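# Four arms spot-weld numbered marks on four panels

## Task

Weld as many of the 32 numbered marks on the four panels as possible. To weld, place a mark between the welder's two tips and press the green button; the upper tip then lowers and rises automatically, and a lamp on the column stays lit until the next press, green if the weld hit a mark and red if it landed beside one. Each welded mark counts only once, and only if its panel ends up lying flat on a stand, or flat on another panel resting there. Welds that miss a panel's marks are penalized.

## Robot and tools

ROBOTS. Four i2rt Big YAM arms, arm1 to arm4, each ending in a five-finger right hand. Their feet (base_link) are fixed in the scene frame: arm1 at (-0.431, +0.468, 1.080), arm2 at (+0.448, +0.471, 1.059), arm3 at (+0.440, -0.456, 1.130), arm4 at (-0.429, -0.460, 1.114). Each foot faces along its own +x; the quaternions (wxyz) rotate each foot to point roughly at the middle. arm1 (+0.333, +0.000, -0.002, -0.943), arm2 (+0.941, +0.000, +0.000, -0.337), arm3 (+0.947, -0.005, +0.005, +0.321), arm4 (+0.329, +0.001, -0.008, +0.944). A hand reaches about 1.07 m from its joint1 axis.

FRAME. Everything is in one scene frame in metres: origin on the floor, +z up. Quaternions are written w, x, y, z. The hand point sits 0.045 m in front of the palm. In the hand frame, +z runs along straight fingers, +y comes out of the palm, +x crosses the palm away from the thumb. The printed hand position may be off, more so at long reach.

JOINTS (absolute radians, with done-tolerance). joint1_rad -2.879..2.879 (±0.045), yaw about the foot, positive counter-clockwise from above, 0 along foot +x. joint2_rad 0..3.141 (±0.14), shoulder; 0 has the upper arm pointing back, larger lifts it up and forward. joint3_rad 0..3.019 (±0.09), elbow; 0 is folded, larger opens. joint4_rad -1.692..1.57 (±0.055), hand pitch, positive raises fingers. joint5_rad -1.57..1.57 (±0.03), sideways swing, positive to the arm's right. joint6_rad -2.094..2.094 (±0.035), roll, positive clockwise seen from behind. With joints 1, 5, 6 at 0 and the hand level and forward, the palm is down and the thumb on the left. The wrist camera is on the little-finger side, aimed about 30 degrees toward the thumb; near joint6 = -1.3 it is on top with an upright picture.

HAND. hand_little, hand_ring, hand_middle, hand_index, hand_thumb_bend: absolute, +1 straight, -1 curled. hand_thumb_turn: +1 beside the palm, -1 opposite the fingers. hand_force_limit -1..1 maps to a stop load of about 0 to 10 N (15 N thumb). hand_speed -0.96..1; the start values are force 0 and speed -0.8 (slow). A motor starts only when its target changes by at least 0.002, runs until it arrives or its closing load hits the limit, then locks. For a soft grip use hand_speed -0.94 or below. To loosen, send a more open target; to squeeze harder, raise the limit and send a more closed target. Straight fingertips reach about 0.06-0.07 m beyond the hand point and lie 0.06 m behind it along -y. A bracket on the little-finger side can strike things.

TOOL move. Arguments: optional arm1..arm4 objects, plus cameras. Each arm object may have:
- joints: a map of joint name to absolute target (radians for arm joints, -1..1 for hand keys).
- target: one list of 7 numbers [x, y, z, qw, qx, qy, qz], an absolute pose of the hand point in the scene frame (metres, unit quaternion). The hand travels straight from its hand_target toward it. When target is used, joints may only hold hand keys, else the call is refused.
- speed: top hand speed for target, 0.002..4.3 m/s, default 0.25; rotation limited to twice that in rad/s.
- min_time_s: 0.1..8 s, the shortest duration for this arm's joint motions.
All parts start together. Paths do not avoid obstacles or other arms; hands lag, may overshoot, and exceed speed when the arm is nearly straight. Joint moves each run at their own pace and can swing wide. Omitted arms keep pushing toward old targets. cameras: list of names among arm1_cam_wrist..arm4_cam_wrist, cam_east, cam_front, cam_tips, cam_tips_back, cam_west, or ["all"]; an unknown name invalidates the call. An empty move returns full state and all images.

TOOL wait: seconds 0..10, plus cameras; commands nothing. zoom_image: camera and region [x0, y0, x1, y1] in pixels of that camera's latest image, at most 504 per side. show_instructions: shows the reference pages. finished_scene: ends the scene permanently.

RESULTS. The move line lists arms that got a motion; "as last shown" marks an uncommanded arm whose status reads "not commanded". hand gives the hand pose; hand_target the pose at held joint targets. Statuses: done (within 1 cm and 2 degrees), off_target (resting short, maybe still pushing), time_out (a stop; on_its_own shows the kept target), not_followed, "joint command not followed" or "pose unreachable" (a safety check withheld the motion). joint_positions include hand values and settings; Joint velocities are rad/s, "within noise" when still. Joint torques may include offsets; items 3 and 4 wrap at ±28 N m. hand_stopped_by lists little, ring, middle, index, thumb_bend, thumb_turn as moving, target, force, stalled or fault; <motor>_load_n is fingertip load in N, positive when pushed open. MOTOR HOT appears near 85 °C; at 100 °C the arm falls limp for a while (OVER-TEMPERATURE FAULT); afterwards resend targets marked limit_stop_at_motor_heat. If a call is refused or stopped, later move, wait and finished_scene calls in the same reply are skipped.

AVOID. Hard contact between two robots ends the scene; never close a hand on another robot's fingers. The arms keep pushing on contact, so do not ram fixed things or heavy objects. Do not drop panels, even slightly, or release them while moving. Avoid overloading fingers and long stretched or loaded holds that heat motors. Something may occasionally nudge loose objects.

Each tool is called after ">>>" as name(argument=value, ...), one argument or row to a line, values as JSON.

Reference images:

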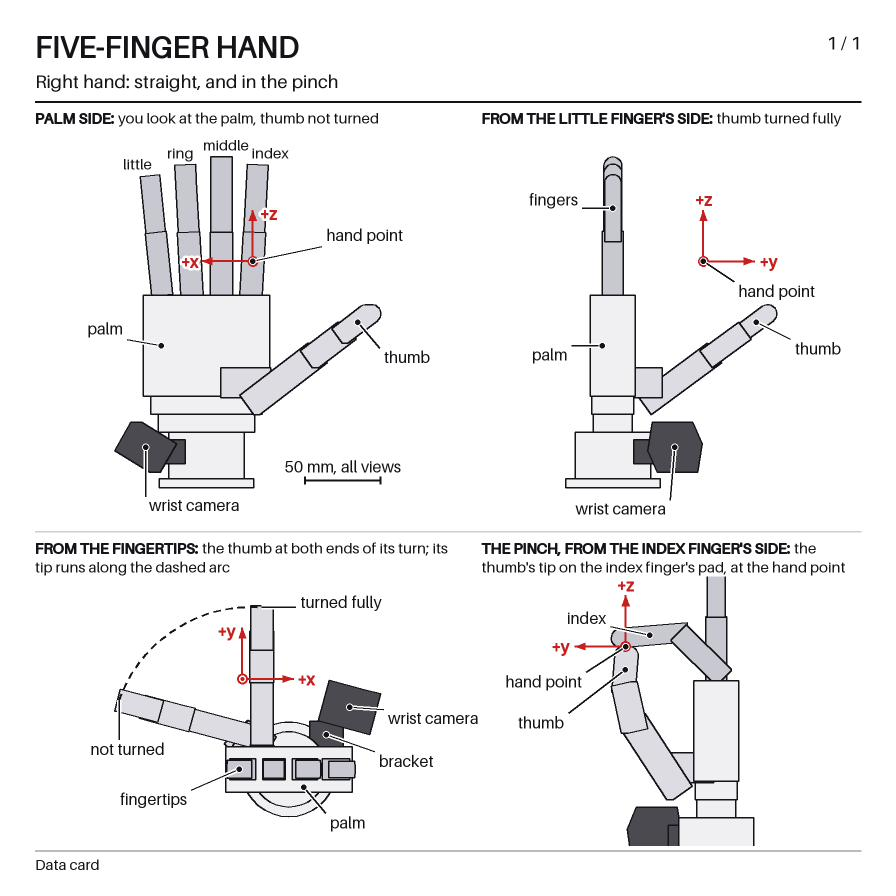

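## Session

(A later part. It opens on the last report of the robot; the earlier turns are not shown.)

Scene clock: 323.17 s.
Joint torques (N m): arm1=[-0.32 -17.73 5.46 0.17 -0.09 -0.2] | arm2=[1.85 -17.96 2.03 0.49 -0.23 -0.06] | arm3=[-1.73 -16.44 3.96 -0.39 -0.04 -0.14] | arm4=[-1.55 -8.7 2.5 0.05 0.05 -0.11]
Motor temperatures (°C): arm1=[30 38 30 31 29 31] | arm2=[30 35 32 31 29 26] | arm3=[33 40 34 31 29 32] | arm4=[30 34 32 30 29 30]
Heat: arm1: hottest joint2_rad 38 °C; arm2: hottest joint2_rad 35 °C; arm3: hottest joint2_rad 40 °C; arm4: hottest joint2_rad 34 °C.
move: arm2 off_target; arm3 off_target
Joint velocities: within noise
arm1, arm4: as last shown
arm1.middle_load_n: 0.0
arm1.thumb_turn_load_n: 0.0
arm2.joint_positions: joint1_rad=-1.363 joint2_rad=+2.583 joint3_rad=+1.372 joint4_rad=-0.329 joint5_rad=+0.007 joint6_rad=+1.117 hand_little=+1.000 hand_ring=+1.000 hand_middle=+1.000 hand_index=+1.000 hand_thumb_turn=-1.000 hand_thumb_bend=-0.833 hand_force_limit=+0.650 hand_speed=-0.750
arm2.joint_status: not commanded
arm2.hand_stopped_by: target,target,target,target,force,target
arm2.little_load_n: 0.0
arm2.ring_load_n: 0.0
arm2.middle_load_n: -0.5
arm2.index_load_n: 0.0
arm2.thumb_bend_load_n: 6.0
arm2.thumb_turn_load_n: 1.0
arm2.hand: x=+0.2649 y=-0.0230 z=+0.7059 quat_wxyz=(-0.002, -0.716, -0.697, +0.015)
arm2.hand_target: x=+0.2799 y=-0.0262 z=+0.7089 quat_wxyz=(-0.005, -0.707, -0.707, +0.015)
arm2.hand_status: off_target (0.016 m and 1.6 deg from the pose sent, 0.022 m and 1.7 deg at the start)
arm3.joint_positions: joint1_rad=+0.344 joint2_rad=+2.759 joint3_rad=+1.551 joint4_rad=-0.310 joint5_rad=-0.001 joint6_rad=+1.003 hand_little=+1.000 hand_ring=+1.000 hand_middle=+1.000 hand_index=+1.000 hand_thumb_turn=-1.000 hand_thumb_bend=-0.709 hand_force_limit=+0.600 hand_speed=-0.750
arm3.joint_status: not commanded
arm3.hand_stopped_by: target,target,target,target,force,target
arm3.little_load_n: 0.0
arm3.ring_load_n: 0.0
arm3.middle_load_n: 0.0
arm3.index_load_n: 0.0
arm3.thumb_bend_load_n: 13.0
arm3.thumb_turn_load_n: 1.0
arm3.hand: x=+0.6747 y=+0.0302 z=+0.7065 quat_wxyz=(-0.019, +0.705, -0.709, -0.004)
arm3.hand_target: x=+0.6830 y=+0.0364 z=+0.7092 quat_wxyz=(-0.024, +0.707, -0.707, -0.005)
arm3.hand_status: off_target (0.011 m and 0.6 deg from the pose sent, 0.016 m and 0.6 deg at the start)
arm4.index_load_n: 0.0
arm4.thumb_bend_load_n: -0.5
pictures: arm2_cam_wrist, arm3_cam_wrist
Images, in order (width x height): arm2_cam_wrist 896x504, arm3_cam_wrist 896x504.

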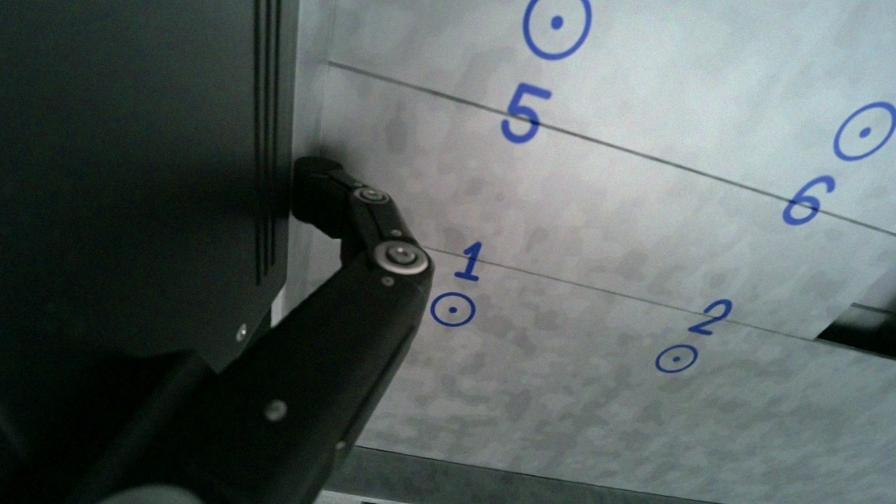

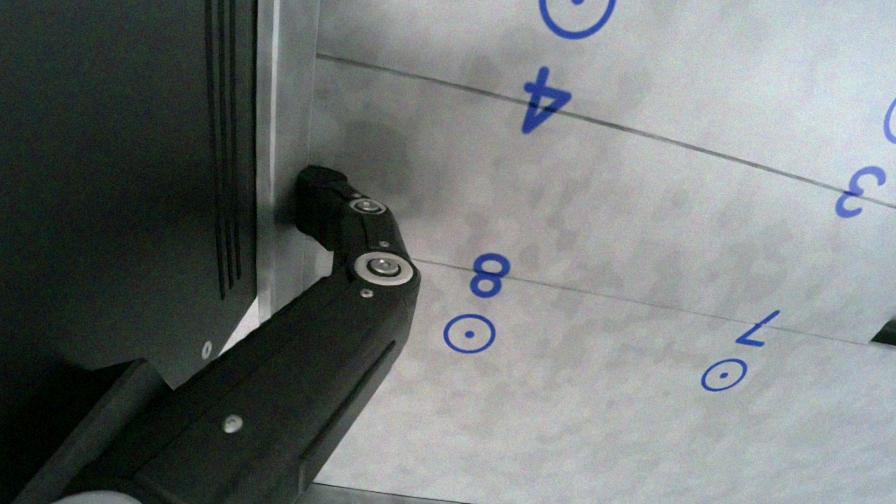

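>>> move(
  arm3={"target": [0.6700, 0.0365, 0.709, -0.0237, 0.7071, -0.7071, -0.0053], "speed": 0.1},
)

>>> move(
  arm3={"joints": {"hand_thumb_bend": -0.95, "hand_force_limit": 0.75, "hand_speed": -0.75}},
  arm2={"joints": {"hand_thumb_bend": -0.97, "hand_force_limit": 0.65, "hand_speed": -0.75}},
  cameras=["arm3_cam_wrist", "arm2_cam_wrist"],
)

>>> zoom_image(
  camera="arm3_cam_wrist",
  region=[180, 0, 440, 200],
)

Scene clock: 324.73 s.
Joint torques (N m): arm1=[-0.32 -17.73 5.44 0.18 -0.09 -0.2] | arm2=[1.85 -18.02 2.18 0.46 -0.23 -0.02] | arm3=[0.5 -17.14 2.14 0.23 0.07 -0.01] | arm4=[-1.61 -8.7 2.48 0.06 0.05 -0.11]
Motor temperatures (°C): arm1=[30 38 30 31 29 31] | arm2=[30 35 32 31 29 26] | arm3=[33 40 34 31 29 32] | arm4=[30 34 32 30 29 30]
Heat: arm1: hottest joint2_rad 38 °C; arm2: hottest joint2_rad 35 °C; arm3: hottest joint2_rad 40 °C; arm4: hottest joint2_rad 34 °C.
move: arm3 done
Joint velocities: within noise
arm1, arm2, arm4: as last shown
arm2.middle_load_n: 0.0
arm3.joint_positions: joint1_rad=+0.344 joint2_rad=+2.759 joint3_rad=+1.551 joint4_rad=-0.310 joint5_rad=-0.001 joint6_rad=+1.004 hand_little=+1.000 hand_ring=+1.000 hand_middle=+1.000 hand_index=+1.000 hand_thumb_turn=-1.000 hand_thumb_bend=-0.709 hand_force_limit=+0.600 hand_speed=-0.750
arm3.joint_status: not commanded
arm3.hand_stopped_by: target,target,target,target,force,target
arm3.little_load_n: 0.0
arm3.ring_load_n: 0.5
arm3.middle_load_n: 0.0
arm3.index_load_n: 0.0
arm3.thumb_bend_load_n: 13.0
arm3.thumb_turn_load_n: 1.0
arm3.hand: x=+0.6747 y=+0.0303 z=+0.7065 quat_wxyz=(-0.019, +0.705, -0.709, -0.004)
arm3.hand_target: x=+0.6700 y=+0.0364 z=+0.7090 quat_wxyz=(-0.024, +0.707, -0.707, -0.005)
arm3.hand_status: done (0.008 m and 0.6 deg from the pose sent, 0.008 m and 0.6 deg at the start)
pictures: none

Scene clock: 325.20 s.
Joint torques (N m): arm1=[-0.5 -17.61 5.44 0.14 -0.08 -0.2] | arm2=[1.96 -18.08 2.18 0.43 -0.22 -0.04] | arm3=[0.62 -17.55 2.21 0.28 0.01 0] | arm4=[-1.61 -8.7 2.48 0.06 0.05 -0.11]
Motor temperatures (°C): arm1=[30 38 30 31 29 31] | arm2=[30 35 32 31 29 26] | arm3=[33 40 34 31 29 32] | arm4=[30 34 32 30 29 30]
Heat: arm1: hottest joint2_rad 38 °C; arm2: hottest joint2_rad 35 °C; arm3: hottest joint2_rad 40 °C; arm4: hottest joint2_rad 34 °C.
move: arm2 off_target; arm3 off_target
Joint velocities: within noise
arm1, arm4: as last shown
arm2.joint_positions: joint1_rad=-1.363 joint2_rad=+2.583 joint3_rad=+1.372 joint4_rad=-0.329 joint5_rad=+0.007 joint6_rad=+1.117 hand_little=+1.000 hand_ring=+1.000 hand_middle=+1.000 hand_index=+1.000 hand_thumb_turn=-1.000 hand_thumb_bend=-0.849 hand_force_limit=+0.650 hand_speed=-0.750
arm2.joint_status: hand_thumb_bend off_target (ended at -0.849, target -0.970); the others done
arm2.hand_stopped_by: target,target,target,target,force,target
arm2.little_load_n: 0.0
arm2.ring_load_n: 0.0
arm2.middle_load_n: 0.0
arm2.index_load_n: 0.0
arm2.thumb_bend_load_n: 13.0
arm2.thumb_turn_load_n: 1.5
arm2.hand: x=+0.2649 y=-0.0230 z=+0.7059 quat_wxyz=(-0.002, -0.716, -0.697, +0.015)
arm2.hand_target: x=+0.2799 y=-0.0262 z=+0.7089 quat_wxyz=(-0.005, -0.707, -0.707, +0.015)
arm2.hand_status: not commanded
arm3.joint_positions: joint1_rad=+0.345 joint2_rad=+2.759 joint3_rad=+1.551 joint4_rad=-0.310 joint5_rad=-0.001 joint6_rad=+1.004 hand_little=+1.000 hand_ring=+1.000 hand_middle=+1.000 hand_index=+1.000 hand_thumb_turn=-1.000 hand_thumb_bend=-0.714 hand_force_limit=+0.750 hand_speed=-0.750
arm3.joint_status: hand_thumb_bend off_target (ended at -0.714, target -0.950); the others done
arm3.hand_stopped_by: target,target,target,target,force,target
arm3.little_load_n: 0.0
arm3.ring_load_n: 0.0
arm3.middle_load_n: 0.0
arm3.index_load_n: 0.0
arm3.thumb_bend_load_n: 13.5
arm3.thumb_turn_load_n: 1.0
arm3.hand: x=+0.6745 y=+0.0304 z=+0.7065 quat_wxyz=(-0.019, +0.705, -0.709, -0.004)
arm3.hand_target: x=+0.6698 y=+0.0365 z=+0.7090 quat_wxyz=(-0.024, +0.707, -0.707, -0.005)
arm3.hand_status: not commanded
arm4.thumb_bend_load_n: 0.0
arm4.thumb_turn_load_n: -0.5
pictures: arm2_cam_wrist, arm3_cam_wrist
Images, in order (width x height): arm2_cam_wrist 896x504, arm3_cam_wrist 896x504.

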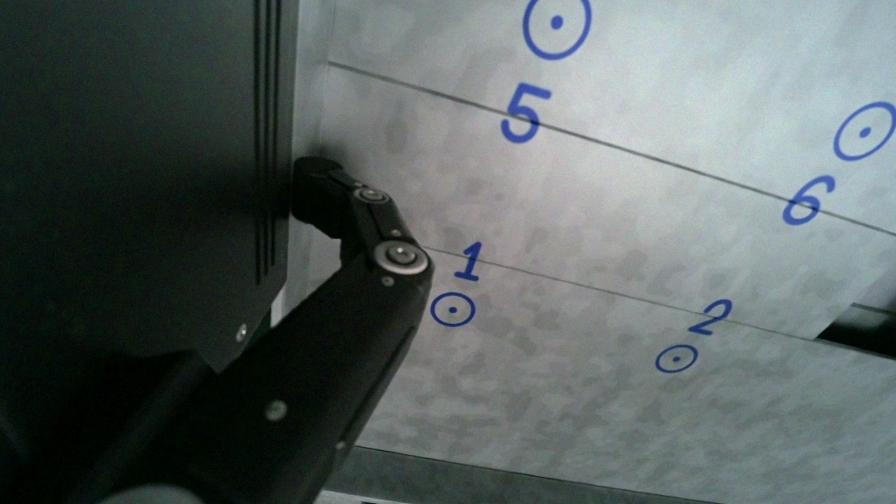

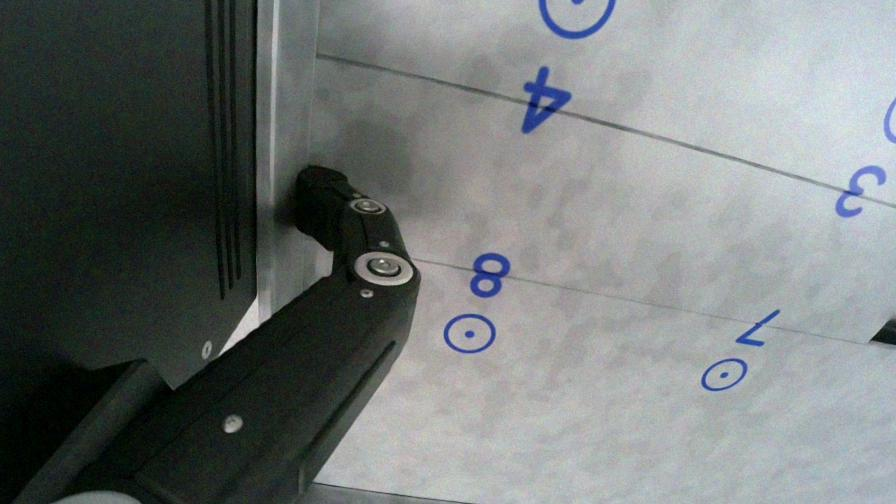

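Scaled by 1.938.

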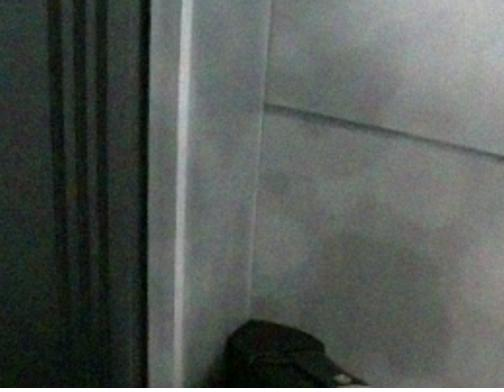

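>>> move(
  arm3={"target": [0.6620, 0.0365, 0.709, -0.0237, 0.7071, -0.7071, -0.0053], "speed": 0.1},
  cameras=["arm3_cam_wrist"],
)

>>> zoom_image(
  camera="arm3_cam_wrist",
  region=[180, 0, 440, 200],
)

Scene clock: 326.33 s.
Joint torques (N m): arm1=[-0.5 -17.73 5.44 0.16 -0.08 -0.2] | arm2=[2.08 -18.02 2.14 0.46 -0.23 -0.08] | arm3=[1.79 -16.56 1.76 0.27 -0.03 0.11] | arm4=[-1.61 -8.7 2.48 0.06 0.05 -0.11]
Motor temperatures (°C): arm1=[30 38 30 31 29 31] | arm2=[30 35 32 31 29 26] | arm3=[33 40 34 31 29 32] | arm4=[30 34 32 30 29 30]
Heat: arm1: hottest joint2_rad 38 °C; arm2: hottest joint2_rad 35 °C; arm3: hottest joint2_rad 40 °C; arm4: hottest joint2_rad 34 °C.
move: arm3 off_target
Joint velocities: within noise
arm1, arm2, arm4: as last shown
arm1.thumb_bend_load_n: -0.5
arm2.joint_positions: joint1_rad=-1.363 joint2_rad=+2.583 joint3_rad=+1.372 joint4_rad=-0.329 joint5_rad=+0.007 joint6_rad=+1.121 hand_little=+1.000 hand_ring=+1.000 hand_middle=+1.000 hand_index=+1.000 hand_thumb_turn=-1.000 hand_thumb_bend=-0.849 hand_force_limit=+0.650 hand_speed=-0.750
arm2.thumb_bend_load_n: 12.5
arm2.hand: x=+0.2646 y=-0.0232 z=+0.7059 quat_wxyz=(-0.001, -0.718, -0.696, +0.015)
arm2.hand_target: x=+0.2800 y=-0.0262 z=+0.7089 quat_wxyz=(-0.005, -0.707, -0.707, +0.015)
arm3.joint_positions: joint1_rad=+0.347 joint2_rad=+2.759 joint3_rad=+1.545 joint4_rad=-0.301 joint5_rad=+0.003 joint6_rad=+1.010 hand_little=+1.000 hand_ring=+1.000 hand_middle=+1.000 hand_index=+1.000 hand_thumb_turn=-1.000 hand_thumb_bend=-0.714 hand_force_limit=+0.750 hand_speed=-0.750
arm3.joint_status: not commanded
arm3.hand_stopped_by: target,target,target,target,force,target
arm3.little_load_n: 0.0
arm3.ring_load_n: 0.0
arm3.middle_load_n: 0.0
arm3.index_load_n: 0.0
arm3.thumb_bend_load_n: 14.0
arm3.thumb_turn_load_n: 1.0
arm3.hand: x=+0.6736 y=+0.0295 z=+0.7055 quat_wxyz=(-0.021, +0.703, -0.711, -0.003)
arm3.hand_target: x=+0.6622 y=+0.0363 z=+0.7089 quat_wxyz=(-0.024, +0.707, -0.707, -0.005)
arm3.hand_status: off_target (0.014 m and 0.8 deg from the pose sent, 0.014 m and 0.6 deg at the start)
arm4.thumb_turn_load_n: 0.0
Images, in order (width x height): arm3_cam_wrist 896x504.

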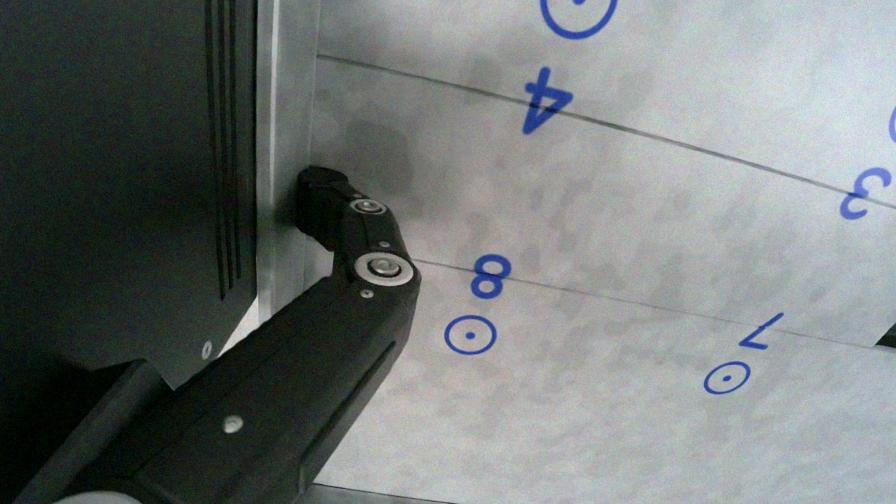

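Scaled by 1.938.

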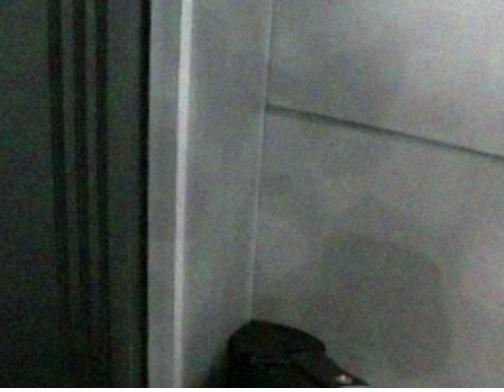

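>>> move(
  arm3={"joints": {"hand_thumb_bend": -0.55, "hand_speed": -0.3}},
  arm2={"target": [0.2700, -0.0265, 0.709, 0.005, 0.7071, 0.7071, -0.0149], "speed": 0.1},
)

>>> move(
  arm3={"target": [0.6720, 0.0365, 0.7175, -0.0205, 0.7071, -0.7071, -0.0053], "speed": 0.1},
)

>>> move(
  arm3={"target": [0.6600, 0.0365, 0.7145, -0.0205, 0.7071, -0.7071, -0.0053], "speed": 0.1},
  cameras=["arm3_cam_wrist", "arm2_cam_wrist"],
)

>>> zoom_image(
  camera="arm3_cam_wrist",
  region=[180, 0, 440, 200],
)

Scene clock: 329.27 s.
Joint torques (N m): arm1=[-0.32 -17.67 5.44 0.13 -0.07 -0.2] | arm2=[0.5 -17.73 3.25 0.01 -0.25 -0.23] | arm3=[1.61 -17.55 1.65 0.42 -0.14 0.07] | arm4=[-1.55 -8.82 2.5 0.08 0.05 -0.12]
Motor temperatures (°C): arm1=[30 38 30 31 29 31] | arm2=[30 35 32 31 29 26] | arm3=[33 40 34 31 29 32] | arm4=[30 34 32 30 29 30]
Heat: arm1: hottest joint2_rad 38 °C; arm2: hottest joint2_rad 35 °C; arm3: hottest joint2_rad 40 °C; arm4: hottest joint2_rad 34 °C.
move: arm2 done; arm3 done
Joint velocities: within noise
arm1, arm4: as last shown
arm1.thumb_bend_load_n: 0.0
arm2.joint_positions: joint1_rad=-1.363 joint2_rad=+2.583 joint3_rad=+1.372 joint4_rad=-0.329 joint5_rad=+0.007 joint6_rad=+1.121 hand_little=+1.000 hand_ring=+1.000 hand_middle=+1.000 hand_index=+1.000 hand_thumb_turn=-1.000 hand_thumb_bend=-0.849 hand_force_limit=+0.650 hand_speed=-0.750
arm2.joint_status: not commanded
arm2.hand_stopped_by: target,target,target,target,force,target
arm2.little_load_n: 0.0
arm2.ring_load_n: 0.0
arm2.middle_load_n: 0.0
arm2.index_load_n: 0.0
arm2.thumb_bend_load_n: 12.5
arm2.thumb_turn_load_n: 1.5
arm2.hand: x=+0.2646 y=-0.0232 z=+0.7059 quat_wxyz=(-0.001, -0.718, -0.696, +0.015)
arm2.hand_target: x=+0.2701 y=-0.0265 z=+0.7090 quat_wxyz=(-0.005, -0.707, -0.707, +0.015)
arm2.hand_status: done (0.007 m and 1.8 deg from the pose sent, 0.007 m and 1.9 deg at the start)
arm3.joint_positions: joint1_rad=+0.347 joint2_rad=+2.759 joint3_rad=+1.545 joint4_rad=-0.301 joint5_rad=+0.005 joint6_rad=+1.012 hand_little=+1.000 hand_ring=+1.000 hand_middle=+1.000 hand_index=+1.000 hand_thumb_turn=-1.000 hand_thumb_bend=-0.550 hand_force_limit=+0.750 hand_speed=-0.300
arm3.joint_status: all done
arm3.hand_stopped_by: target,target,target,target,target,target
arm3.little_load_n: 0.0
arm3.ring_load_n: 0.0
arm3.middle_load_n: 0.0
arm3.index_load_n: 0.0
arm3.thumb_bend_load_n: 0.0
arm3.thumb_turn_load_n: 0.0
arm3.hand: x=+0.6735 y=+0.0296 z=+0.7054 quat_wxyz=(-0.021, +0.703, -0.711, -0.002)
arm3.hand_target: x=+0.6620 y=+0.0363 z=+0.7089 quat_wxyz=(-0.024, +0.707, -0.707, -0.005)
arm3.hand_status: not commanded
pictures: none

Scene clock: 330.23 s.
Joint torques (N m): arm1=[-0.44 -17.67 5.45 0.18 -0.09 -0.2] | arm2=[0.56 -17.55 3.23 0.01 -0.25 -0.23] | arm3=[-0.56 -17.9 2.32 -0.68 -0.21 -0.07] | arm4=[-1.55 -8.7 2.48 0.05 0.05 -0.11]
Motor temperatures (°C): arm1=[30 38 30 31 29 31] | arm2=[30 35 32 31 29 26] | arm3=[33 40 34 31 29 32] | arm4=[30 34 32 30 29 30]
Heat: arm1: hottest joint2_rad 38 °C; arm2: hottest joint2_rad 35 °C; arm3: hottest joint2_rad 40 °C; arm4: hottest joint2_rad 34 °C.
move: arm3 off_target
Joint velocities: within noise
arm1.joint_positions: joint1_rad=+0.290 joint2_rad=+2.236 joint3_rad=+1.384 joint4_rad=-0.687 joint5_rad=+0.004 joint6_rad=+0.978 hand_little=+1.000 hand_ring=+1.000 hand_middle=+1.000 hand_index=+1.000 hand_thumb_turn=-1.000 hand_thumb_bend=+0.100 hand_force_limit=+0.200 hand_speed=+0.200
arm1.joint_status: not commanded
arm1.hand_stopped_by: target,target,target,target,target,target
arm1.little_load_n: 0.0
arm1.ring_load_n: 0.0
arm1.middle_load_n: 0.0
arm1.index_load_n: 0.0
arm1.thumb_bend_load_n: 0.0
arm1.thumb_turn_load_n: 0.0
arm1.hand: x=-0.6941 y=-0.0324 z=+0.9118 quat_wxyz=(-0.003, -0.710, -0.704, +0.017)
arm1.hand_target: x=-0.6899 y=-0.0200 z=+0.9004 quat_wxyz=(+0.000, -0.707, -0.707, +0.000)
arm1.hand_status: not commanded
arm2: as last shown
arm2.little_load_n: 0.5
arm3.joint_positions: joint1_rad=+0.347 joint2_rad=+2.757 joint3_rad=+1.545 joint4_rad=-0.306 joint5_rad=+0.004 joint6_rad=+1.011 hand_little=+1.000 hand_ring=+1.000 hand_middle=+1.000 hand_index=+1.000 hand_thumb_turn=-1.000 hand_thumb_bend=-0.550 hand_force_limit=+0.750 hand_speed=-0.300
arm3.joint_status: not commanded
arm3.hand_stopped_by: target,target,target,target,target,target
arm3.little_load_n: 0.0
arm3.ring_load_n: 0.0
arm3.middle_load_n: 0.0
arm3.index_load_n: 0.0
arm3.thumb_bend_load_n: 0.0
arm3.thumb_turn_load_n: 0.0
arm3.hand: x=+0.6734 y=+0.0296 z=+0.7065 quat_wxyz=(-0.020, +0.703, -0.711, -0.002)
arm3.hand_target: x=+0.6720 y=+0.0366 z=+0.7173 quat_wxyz=(-0.021, +0.707, -0.707, -0.005)
arm3.hand_status: off_target (0.013 m and 0.8 deg from the pose sent, 0.014 m and 0.8 deg at the start)
arm4.joint_positions: joint1_rad=-1.071 joint2_rad=+1.932 joint3_rad=+0.646 joint4_rad=-0.322 joint5_rad=-0.002 joint6_rad=-0.171 hand_little=-1.000 hand_ring=+1.000 hand_middle=+1.000 hand_index=+1.000 hand_thumb_turn=-1.000 hand_thumb_bend=+1.000 hand_force_limit=+0.100 hand_speed=-0.300
arm4.joint_status: not commanded
arm4.hand_stopped_by: target,target,target,target,target,target
arm4.little_load_n: 0.0
arm4.ring_load_n: 0.0
arm4.middle_load_n: 0.0
arm4.index_load_n: 0.0
arm4.thumb_bend_load_n: 0.0
arm4.thumb_turn_load_n: 0.0
arm4.hand: x=-0.4056 y=-0.2057 z=+0.9471 quat_wxyz=(+0.010, +1.000, +0.000, -0.002)
arm4.hand_target: x=-0.4001 y=-0.2002 z=+0.9500 quat_wxyz=(+0.000, +1.000, +0.000, +0.000)
arm4.hand_status: not commanded
pictures: none

Scene clock: 331.20 s.
Joint torques (N m): arm1=[-0.44 -17.73 5.42 0.14 -0.08 -0.2] | arm2=[0.56 -17.55 3.32 0.01 -0.26 -0.27] | arm3=[0.26 -17.73 2.02 0.06 -0.26 0.04] | arm4=[-1.55 -8.64 2.51 0.08 0.05 -0.11]
Motor temperatures (°C): arm1=[30 38 30 31 29 31] | arm2=[30 35 32 31 29 26] | arm3=[33 40 34 31 29 32] | arm4=[30 34 32 30 29 30]
Heat: arm1: hottest joint2_rad 38 °C; arm2: hottest joint2_rad 35 °C; arm3: hottest joint2_rad 40 °C; arm4: hottest joint2_rad 34 °C.
move: arm3 off_target
Joint velocities: within noise
arm1, arm2, arm4: as last shown
arm1.little_load_n: 0.5
arm1.middle_load_n: -0.5
arm2.little_load_n: 0.0
arm2.thumb_bend_load_n: 13.0
arm3.joint_positions: joint1_rad=+0.359 joint2_rad=+2.754 joint3_rad=+1.533 joint4_rad=-0.306 joint5_rad=+0.006 joint6_rad=+1.015 hand_little=+1.000 hand_ring=+1.000 hand_middle=+1.000 hand_index=+1.000 hand_thumb_turn=-1.000 hand_thumb_bend=-0.550 hand_force_limit=+0.750 hand_speed=-0.300
arm3.joint_status: not commanded
arm3.hand_stopped_by: target,target,target,target,target,target
arm3.little_load_n: 0.0
arm3.ring_load_n: 0.5
arm3.middle_load_n: 0.0
arm3.index_load_n: 0.0
arm3.thumb_bend_load_n: 0.0
arm3.thumb_turn_load_n: 0.0
arm3.hand: x=+0.6649 y=+0.0271 z=+0.7062 quat_wxyz=(-0.016, +0.706, -0.708, +0.000)
arm3.hand_target: x=+0.6600 y=+0.0366 z=+0.7145 quat_wxyz=(-0.021, +0.707, -0.707, -0.005)
arm3.hand_status: off_target (0.014 m and 0.8 deg from the pose sent, 0.017 m and 0.8 deg at the start)
arm4.index_load_n: 0.5
pictures: arm2_cam_wrist, arm3_cam_wrist
Images, in order (width x height): arm2_cam_wrist 896x504, arm3_cam_wrist 896x504.

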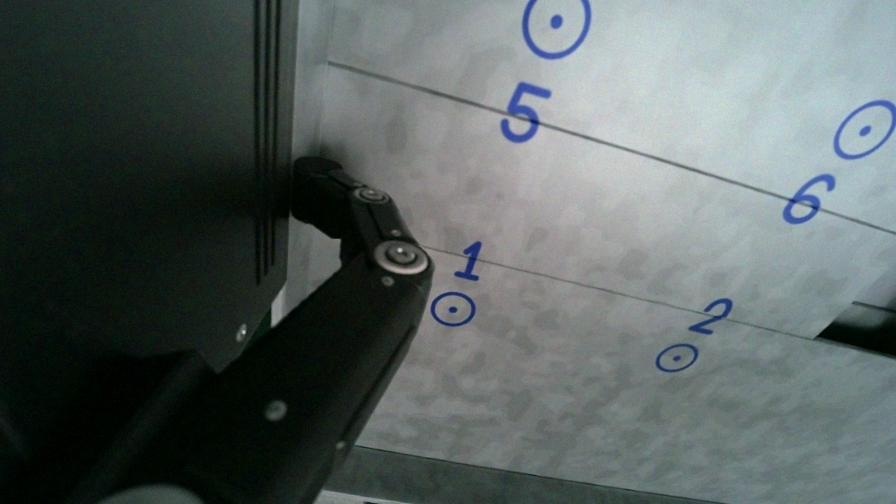

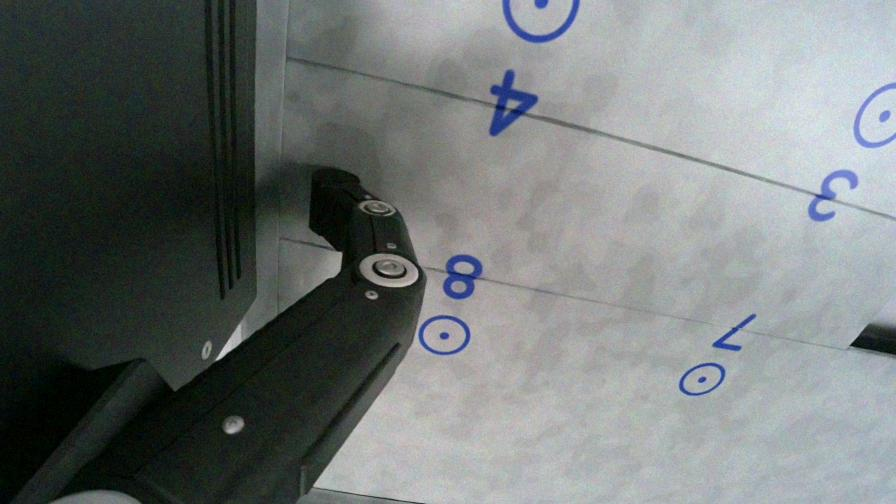

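Scaled by 1.938.

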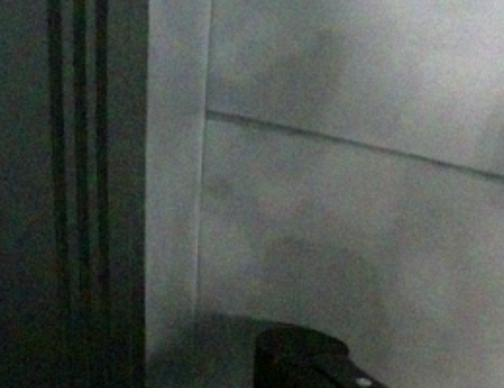

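>>> move(
  arm3={"joints": {"hand_thumb_bend": -0.98, "hand_force_limit": 0.6, "hand_speed": -0.75}},
  cameras=["arm3_cam_wrist", "arm2_cam_wrist"],
)

Scene clock: 332.77 s.
Joint torques (N m): arm1=[-0.5 -17.61 5.48 0.16 -0.08 -0.2] | arm2=[0.26 -17.73 3.29 -0.03 -0.25 -0.23] | arm3=[0.32 -17.96 1.7 0.06 -0.24 0] | arm4=[-1.55 -8.7 2.48 0.06 0.05 -0.11]
Motor temperatures (°C): arm1=[30 38 30 31 29 31] | arm2=[30 35 32 31 29 26] | arm3=[33 40 34 31 29 32] | arm4=[30 34 32 30 29 30]
Heat: arm1: hottest joint2_rad 38 °C; arm2: hottest joint2_rad 35 °C; arm3: hottest joint2_rad 40 °C; arm4: hottest joint2_rad 34 °C.
move: arm3 off_target
Joint velocities: within noise
arm1, arm2, arm4: as last shown
arm1.little_load_n: 0.0
arm1.middle_load_n: 0.0
arm2.hand: x=+0.2647 y=-0.0232 z=+0.7059 quat_wxyz=(-0.001, -0.718, -0.696, +0.015)
arm3.joint_positions: joint1_rad=+0.359 joint2_rad=+2.754 joint3_rad=+1.533 joint4_rad=-0.306 joint5_rad=+0.006 joint6_rad=+1.015 hand_little=+1.000 hand_ring=+1.000 hand_middle=+1.000 hand_index=+1.000 hand_thumb_turn=-1.000 hand_thumb_bend=-0.875 hand_force_limit=+0.600 hand_speed=-0.750
arm3.joint_status: hand_thumb_bend off_target (ended at -0.875, target -0.980); the others done
arm3.hand_stopped_by: target,target,target,target,force,target
arm3.little_load_n: 0.0
arm3.ring_load_n: 0.0
arm3.middle_load_n: 0.0
arm3.index_load_n: 0.0
arm3.thumb_bend_load_n: 11.5
arm3.thumb_turn_load_n: 1.0
arm3.hand: x=+0.6649 y=+0.0271 z=+0.7062 quat_wxyz=(-0.016, +0.706, -0.708, +0.000)
arm3.hand_target: x=+0.6600 y=+0.0366 z=+0.7145 quat_wxyz=(-0.021, +0.707, -0.707, -0.005)
arm3.hand_status: not commanded
arm4.index_load_n: 0.0
pictures: arm2_cam_wrist, arm3_cam_wrist
Images, in order (width x height): arm2_cam_wrist 896x504, arm3_cam_wrist 896x504.

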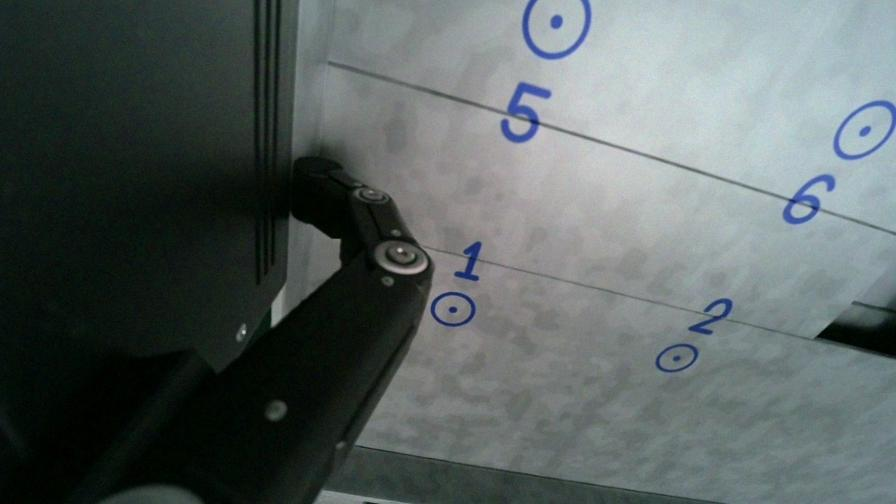

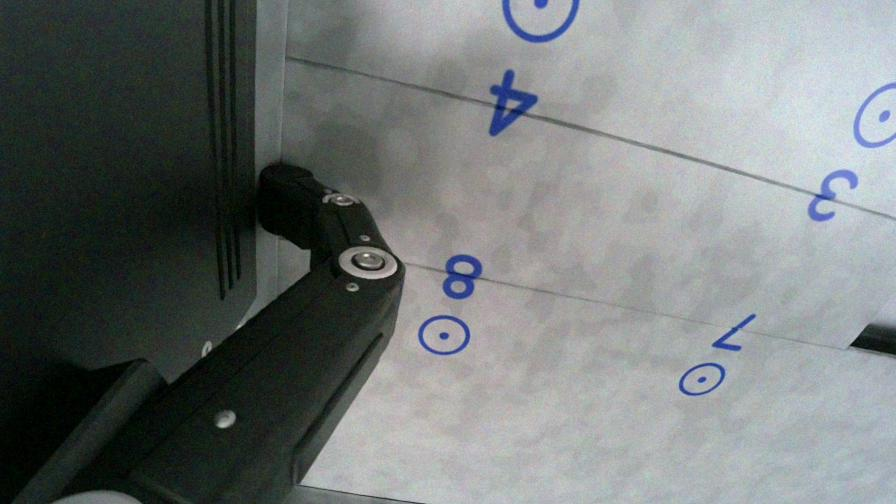

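>>> move(
  arm2={"target": [0.2700, -0.0265, 0.765, 0.005, 0.7071, 0.7071, -0.0149], "speed": 0.08},
  arm3={"target": [0.6600, 0.0366, 0.7705, -0.0205, 0.7071, -0.7071, -0.0053], "speed": 0.08},
  cameras=["arm3_cam_wrist", "arm2_cam_wrist", "cam_west", "cam_east"],
)

Scene clock: 334.17 s.
Joint torques (N m): arm1=[-0.44 -17.61 5.46 0.13 -0.08 -0.2] | arm2=[0.56 -19.49 2.73 -0.46 -0.39 -0.24] | arm3=[-0.15 -18.61 2.22 -0.81 -0.11 -0.04] | arm4=[-1.55 -8.7 2.5 0.1 0.05 -0.11]
Motor temperatures (°C): arm1=[30 38 30 31 29 31] | arm2=[30 36 32 31 29 26] | arm3=[33 40 33 31 29 32] | arm4=[30 34 32 30 29 30]
Heat: arm1: hottest joint2_rad 38 °C; arm2: hottest joint2_rad 36 °C; arm3: hottest joint2_rad 40 °C; arm4: hottest joint2_rad 34 °C.
move: arm2 off_target; arm3 off_target
Joint velocities: within noise
arm1, arm4: as last shown
arm2.joint_positions: joint1_rad=-1.363 joint2_rad=+2.479 joint3_rad=+1.312 joint4_rad=-0.382 joint5_rad=+0.011 joint6_rad=+1.120 hand_little=+1.000 hand_ring=+1.000 hand_middle=+1.000 hand_index=+1.000 hand_thumb_turn=-1.000 hand_thumb_bend=-0.848 hand_force_limit=+0.650 hand_speed=-0.750
arm2.joint_status: not commanded
arm2.hand_stopped_by: target,target,target,target,force,target
arm2.little_load_n: 0.0
arm2.ring_load_n: 0.0
arm2.middle_load_n: 0.0
arm2.index_load_n: 0.0
arm2.thumb_bend_load_n: 13.0
arm2.thumb_turn_load_n: 1.5
arm2.hand: x=+0.2654 y=-0.0199 z=+0.7483 quat_wxyz=(+0.002, -0.718, -0.696, +0.012)
arm2.hand_target: x=+0.2700 y=-0.0266 z=+0.7645 quat_wxyz=(-0.005, -0.707, -0.707, +0.015)
arm2.hand_status: off_target (0.019 m and 1.9 deg from the pose sent, 0.059 m and 1.8 deg at the start)
arm3.joint_positions: joint1_rad=+0.359 joint2_rad=+2.628 joint3_rad=+1.439 joint4_rad=-0.329 joint5_rad=+0.004 joint6_rad=+1.025 hand_little=+1.000 hand_ring=+1.000 hand_middle=+1.000 hand_index=+1.000 hand_thumb_turn=-1.000 hand_thumb_bend=-0.875 hand_force_limit=+0.600 hand_speed=-0.750
arm3.joint_status: not commanded
arm3.hand_stopped_by: target,target,target,target,force,target
arm3.little_load_n: 0.0
arm3.ring_load_n: 0.0
arm3.middle_load_n: 0.0
arm3.index_load_n: 0.0
arm3.thumb_bend_load_n: 10.5
arm3.thumb_turn_load_n: 0.5
arm3.hand: x=+0.6658 y=+0.0294 z=+0.7575 quat_wxyz=(-0.020, +0.702, -0.712, -0.002)
arm3.hand_target: x=+0.6600 y=+0.0364 z=+0.7701 quat_wxyz=(-0.020, +0.707, -0.707, -0.005)
arm3.hand_status: off_target (0.016 m and 0.8 deg from the pose sent, 0.065 m and 0.9 deg at the start)
pictures: arm2_cam_wrist, arm3_cam_wrist, cam_east, cam_west
Images, in order (width x height): arm2_cam_wrist 896x504, arm3_cam_wrist 896x504, cam_east 896x504, cam_west 896x504.

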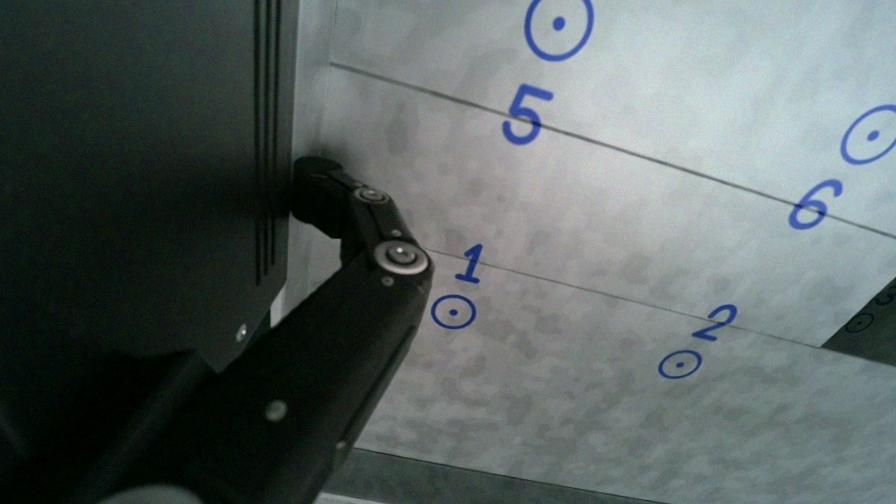

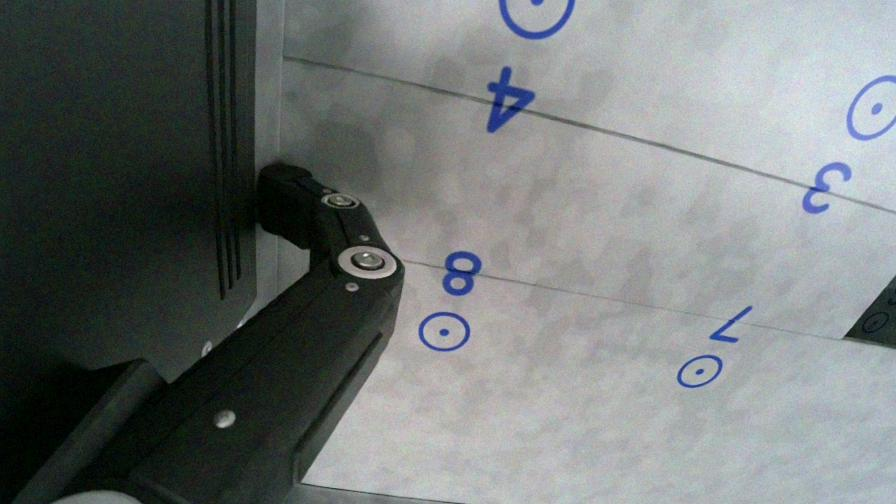

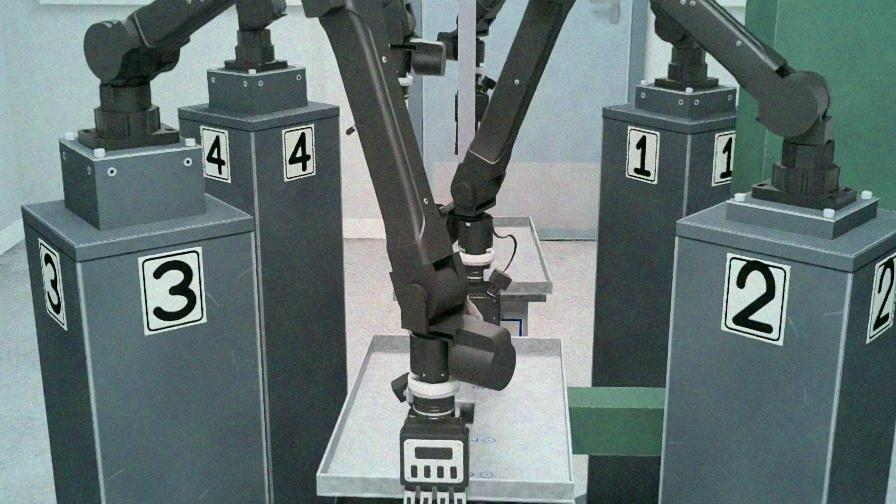

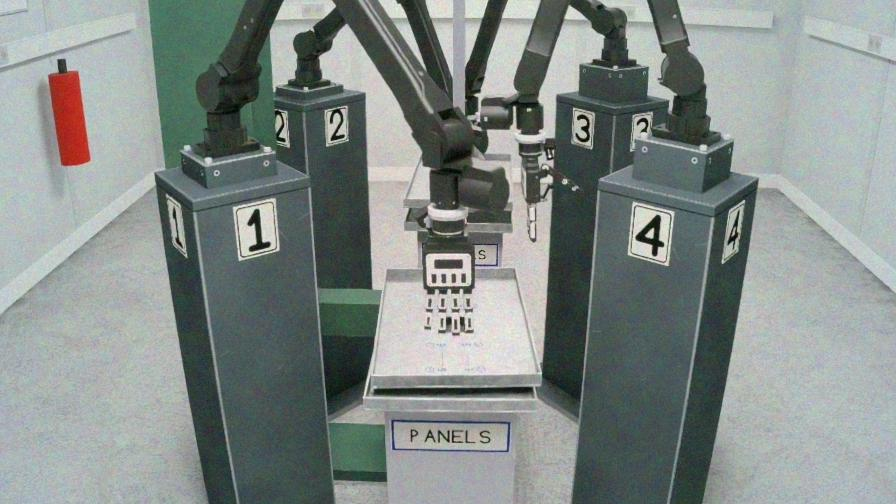

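>>> move(
  arm2={"target": [0.1750, 0.0884, 0.889, 0.005, 0.7071, 0.7071, -0.0149], "speed": 0.14},
  arm3={"target": [0.5650, 0.1514, 0.886, -0.0205, 0.7071, -0.7071, -0.0053], "speed": 0.14},
  cameras=["arm3_cam_wrist", "arm2_cam_wrist", "cam_west", "cam_east", "cam_front"],
)

Scene clock: 341.33 s.
Joint torques (N m): arm1=[-0.5 -17.73 5.45 0.16 -0.08 -0.2] | arm2=[-0.44 -17.26 3.71 -0.66 -0.48 -0.32] | arm3=[0.44 -18.78 6.04 -0.8 -0.09 -0.01] | arm4=[-1.61 -8.64 2.5 0.06 0.05 -0.11]
Motor temperatures (°C): arm1=[30 38 30 31 29 31] | arm2=[30 36 32 31 29 26] | arm3=[33 40 33 31 29 32] | arm4=[30 34 32 30 29 30]
Heat: arm1: hottest joint2_rad 38 °C; arm2: hottest joint2_rad 36 °C; arm3: hottest joint2_rad 40 °C; arm4: hottest joint2_rad 34 °C.
move: arm2 off_target; arm3 off_target
Joint velocities: within noise
arm1, arm4: as last shown
arm1.thumb_turn_load_n: -0.5
arm2.joint_positions: joint1_rad=-1.645 joint2_rad=+2.136 joint3_rad=+1.101 joint4_rad=-0.506 joint5_rad=+0.004 joint6_rad=+0.840 hand_little=+1.000 hand_ring=+1.000 hand_middle=+1.000 hand_index=+1.000 hand_thumb_turn=-1.000 hand_thumb_bend=-0.848 hand_force_limit=+0.650 hand_speed=-0.750
arm2.joint_status: not commanded
arm2.hand_stopped_by: target,target,target,target,force,target
arm2.little_load_n: 0.0
arm2.ring_load_n: 0.0
arm2.middle_load_n: 0.0
arm2.index_load_n: 0.5
arm2.thumb_bend_load_n: 14.5
arm2.thumb_turn_load_n: 1.5
arm2.hand: x=+0.1713 y=+0.0883 z=+0.8752 quat_wxyz=(+0.002, -0.718, -0.696, +0.015)
arm2.hand_target: x=+0.1750 y=+0.0885 z=+0.8884 quat_wxyz=(-0.005, -0.707, -0.707, +0.015)
arm2.hand_status: off_target (0.014 m and 2.0 deg from the pose sent, 0.199 m and 2.0 deg at the start)
arm3.joint_positions: joint1_rad=+0.600 joint2_rad=+2.452 joint3_rad=+1.516 joint4_rad=-0.614 joint5_rad=+0.016 joint6_rad=+1.260 hand_little=+1.000 hand_ring=+1.000 hand_middle=+1.000 hand_index=+1.000 hand_thumb_turn=-1.000 hand_thumb_bend=-0.875 hand_force_limit=+0.600 hand_speed=-0.750
arm3.joint_status: not commanded
arm3.hand_stopped_by: target,target,target,target,force,target
arm3.little_load_n: 0.0
arm3.ring_load_n: 0.0
arm3.middle_load_n: 0.0
arm3.index_load_n: 0.0
arm3.thumb_bend_load_n: 11.5
arm3.thumb_turn_load_n: 1.0
arm3.hand: x=+0.5654 y=+0.1306 z=+0.8652 quat_wxyz=(-0.007, +0.705, -0.709, +0.004)
arm3.hand_target: x=+0.5647 y=+0.1510 z=+0.8860 quat_wxyz=(-0.021, +0.707, -0.707, -0.005)
arm3.hand_status: off_target (0.029 m and 2.0 deg from the pose sent, 0.204 m and 0.8 deg at the start)
pictures: arm2_cam_wrist, arm3_cam_wrist, cam_east, cam_front, cam_west
Images, in order (width x height): arm2_cam_wrist 896x504, arm3_cam_wrist 896x504, cam_east 896x504, cam_front 896x504, cam_west 896x504.

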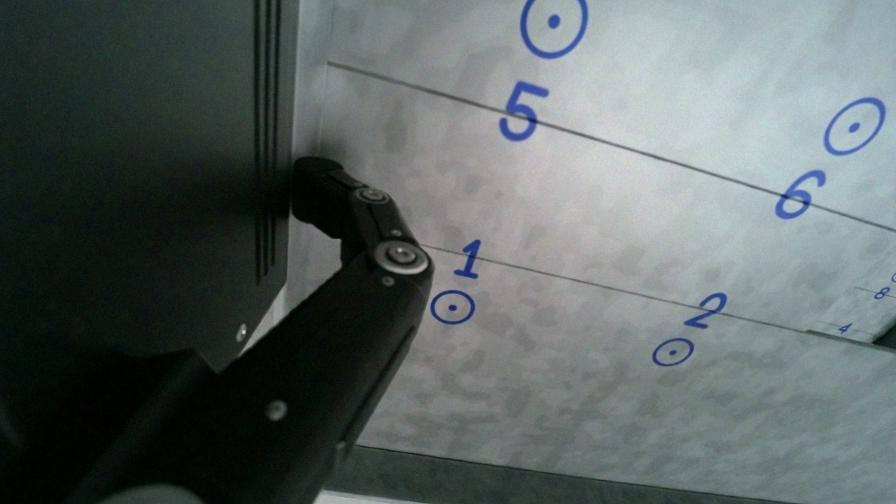

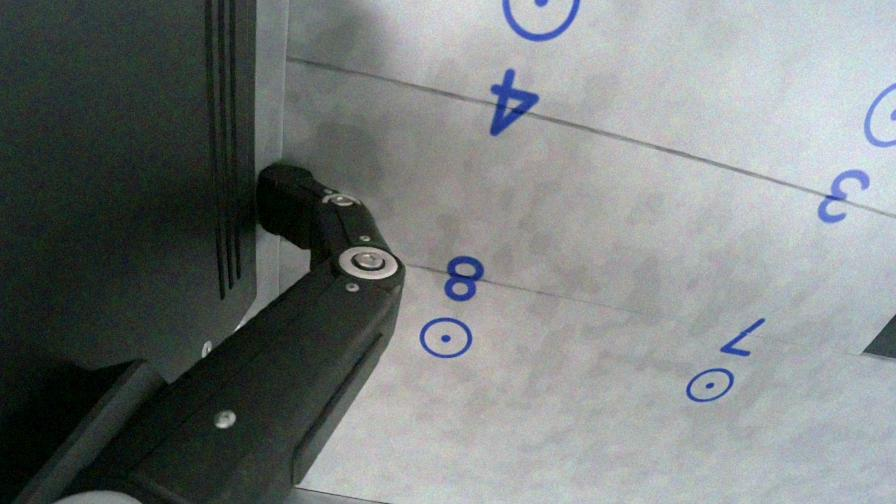

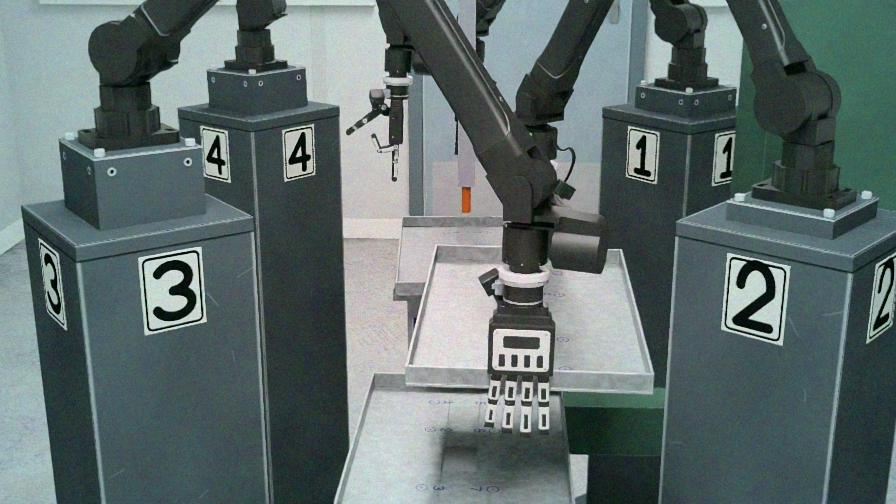

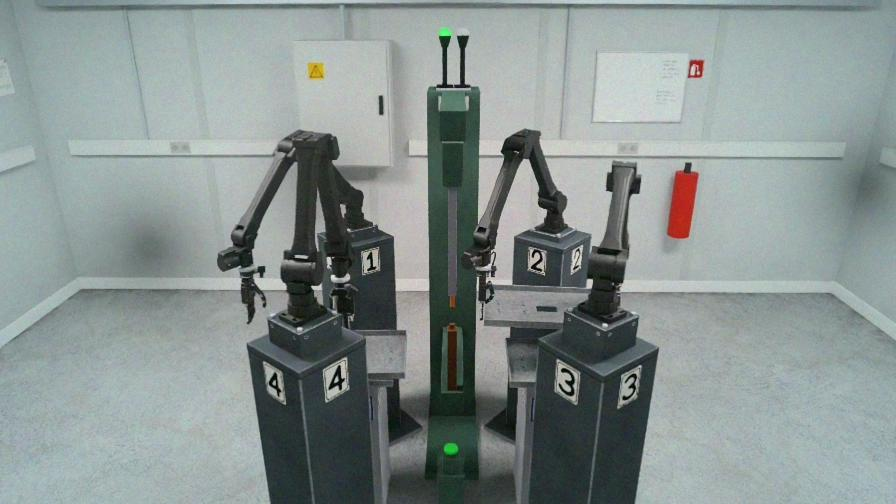

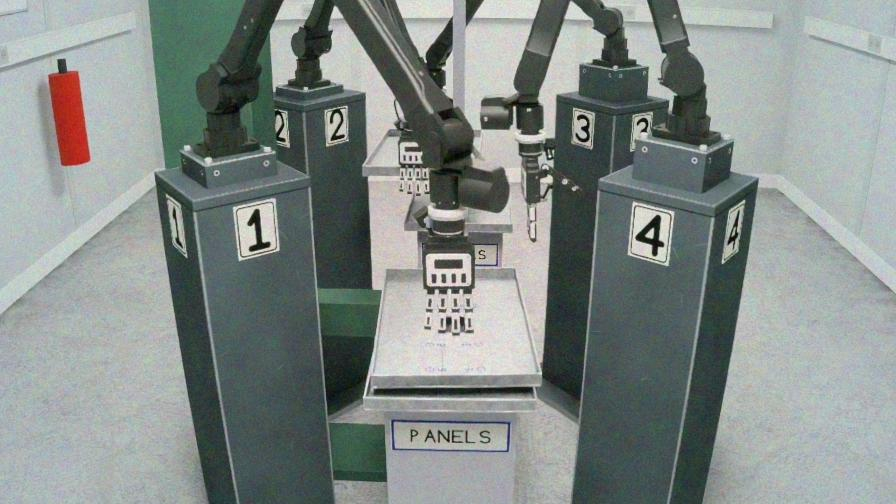

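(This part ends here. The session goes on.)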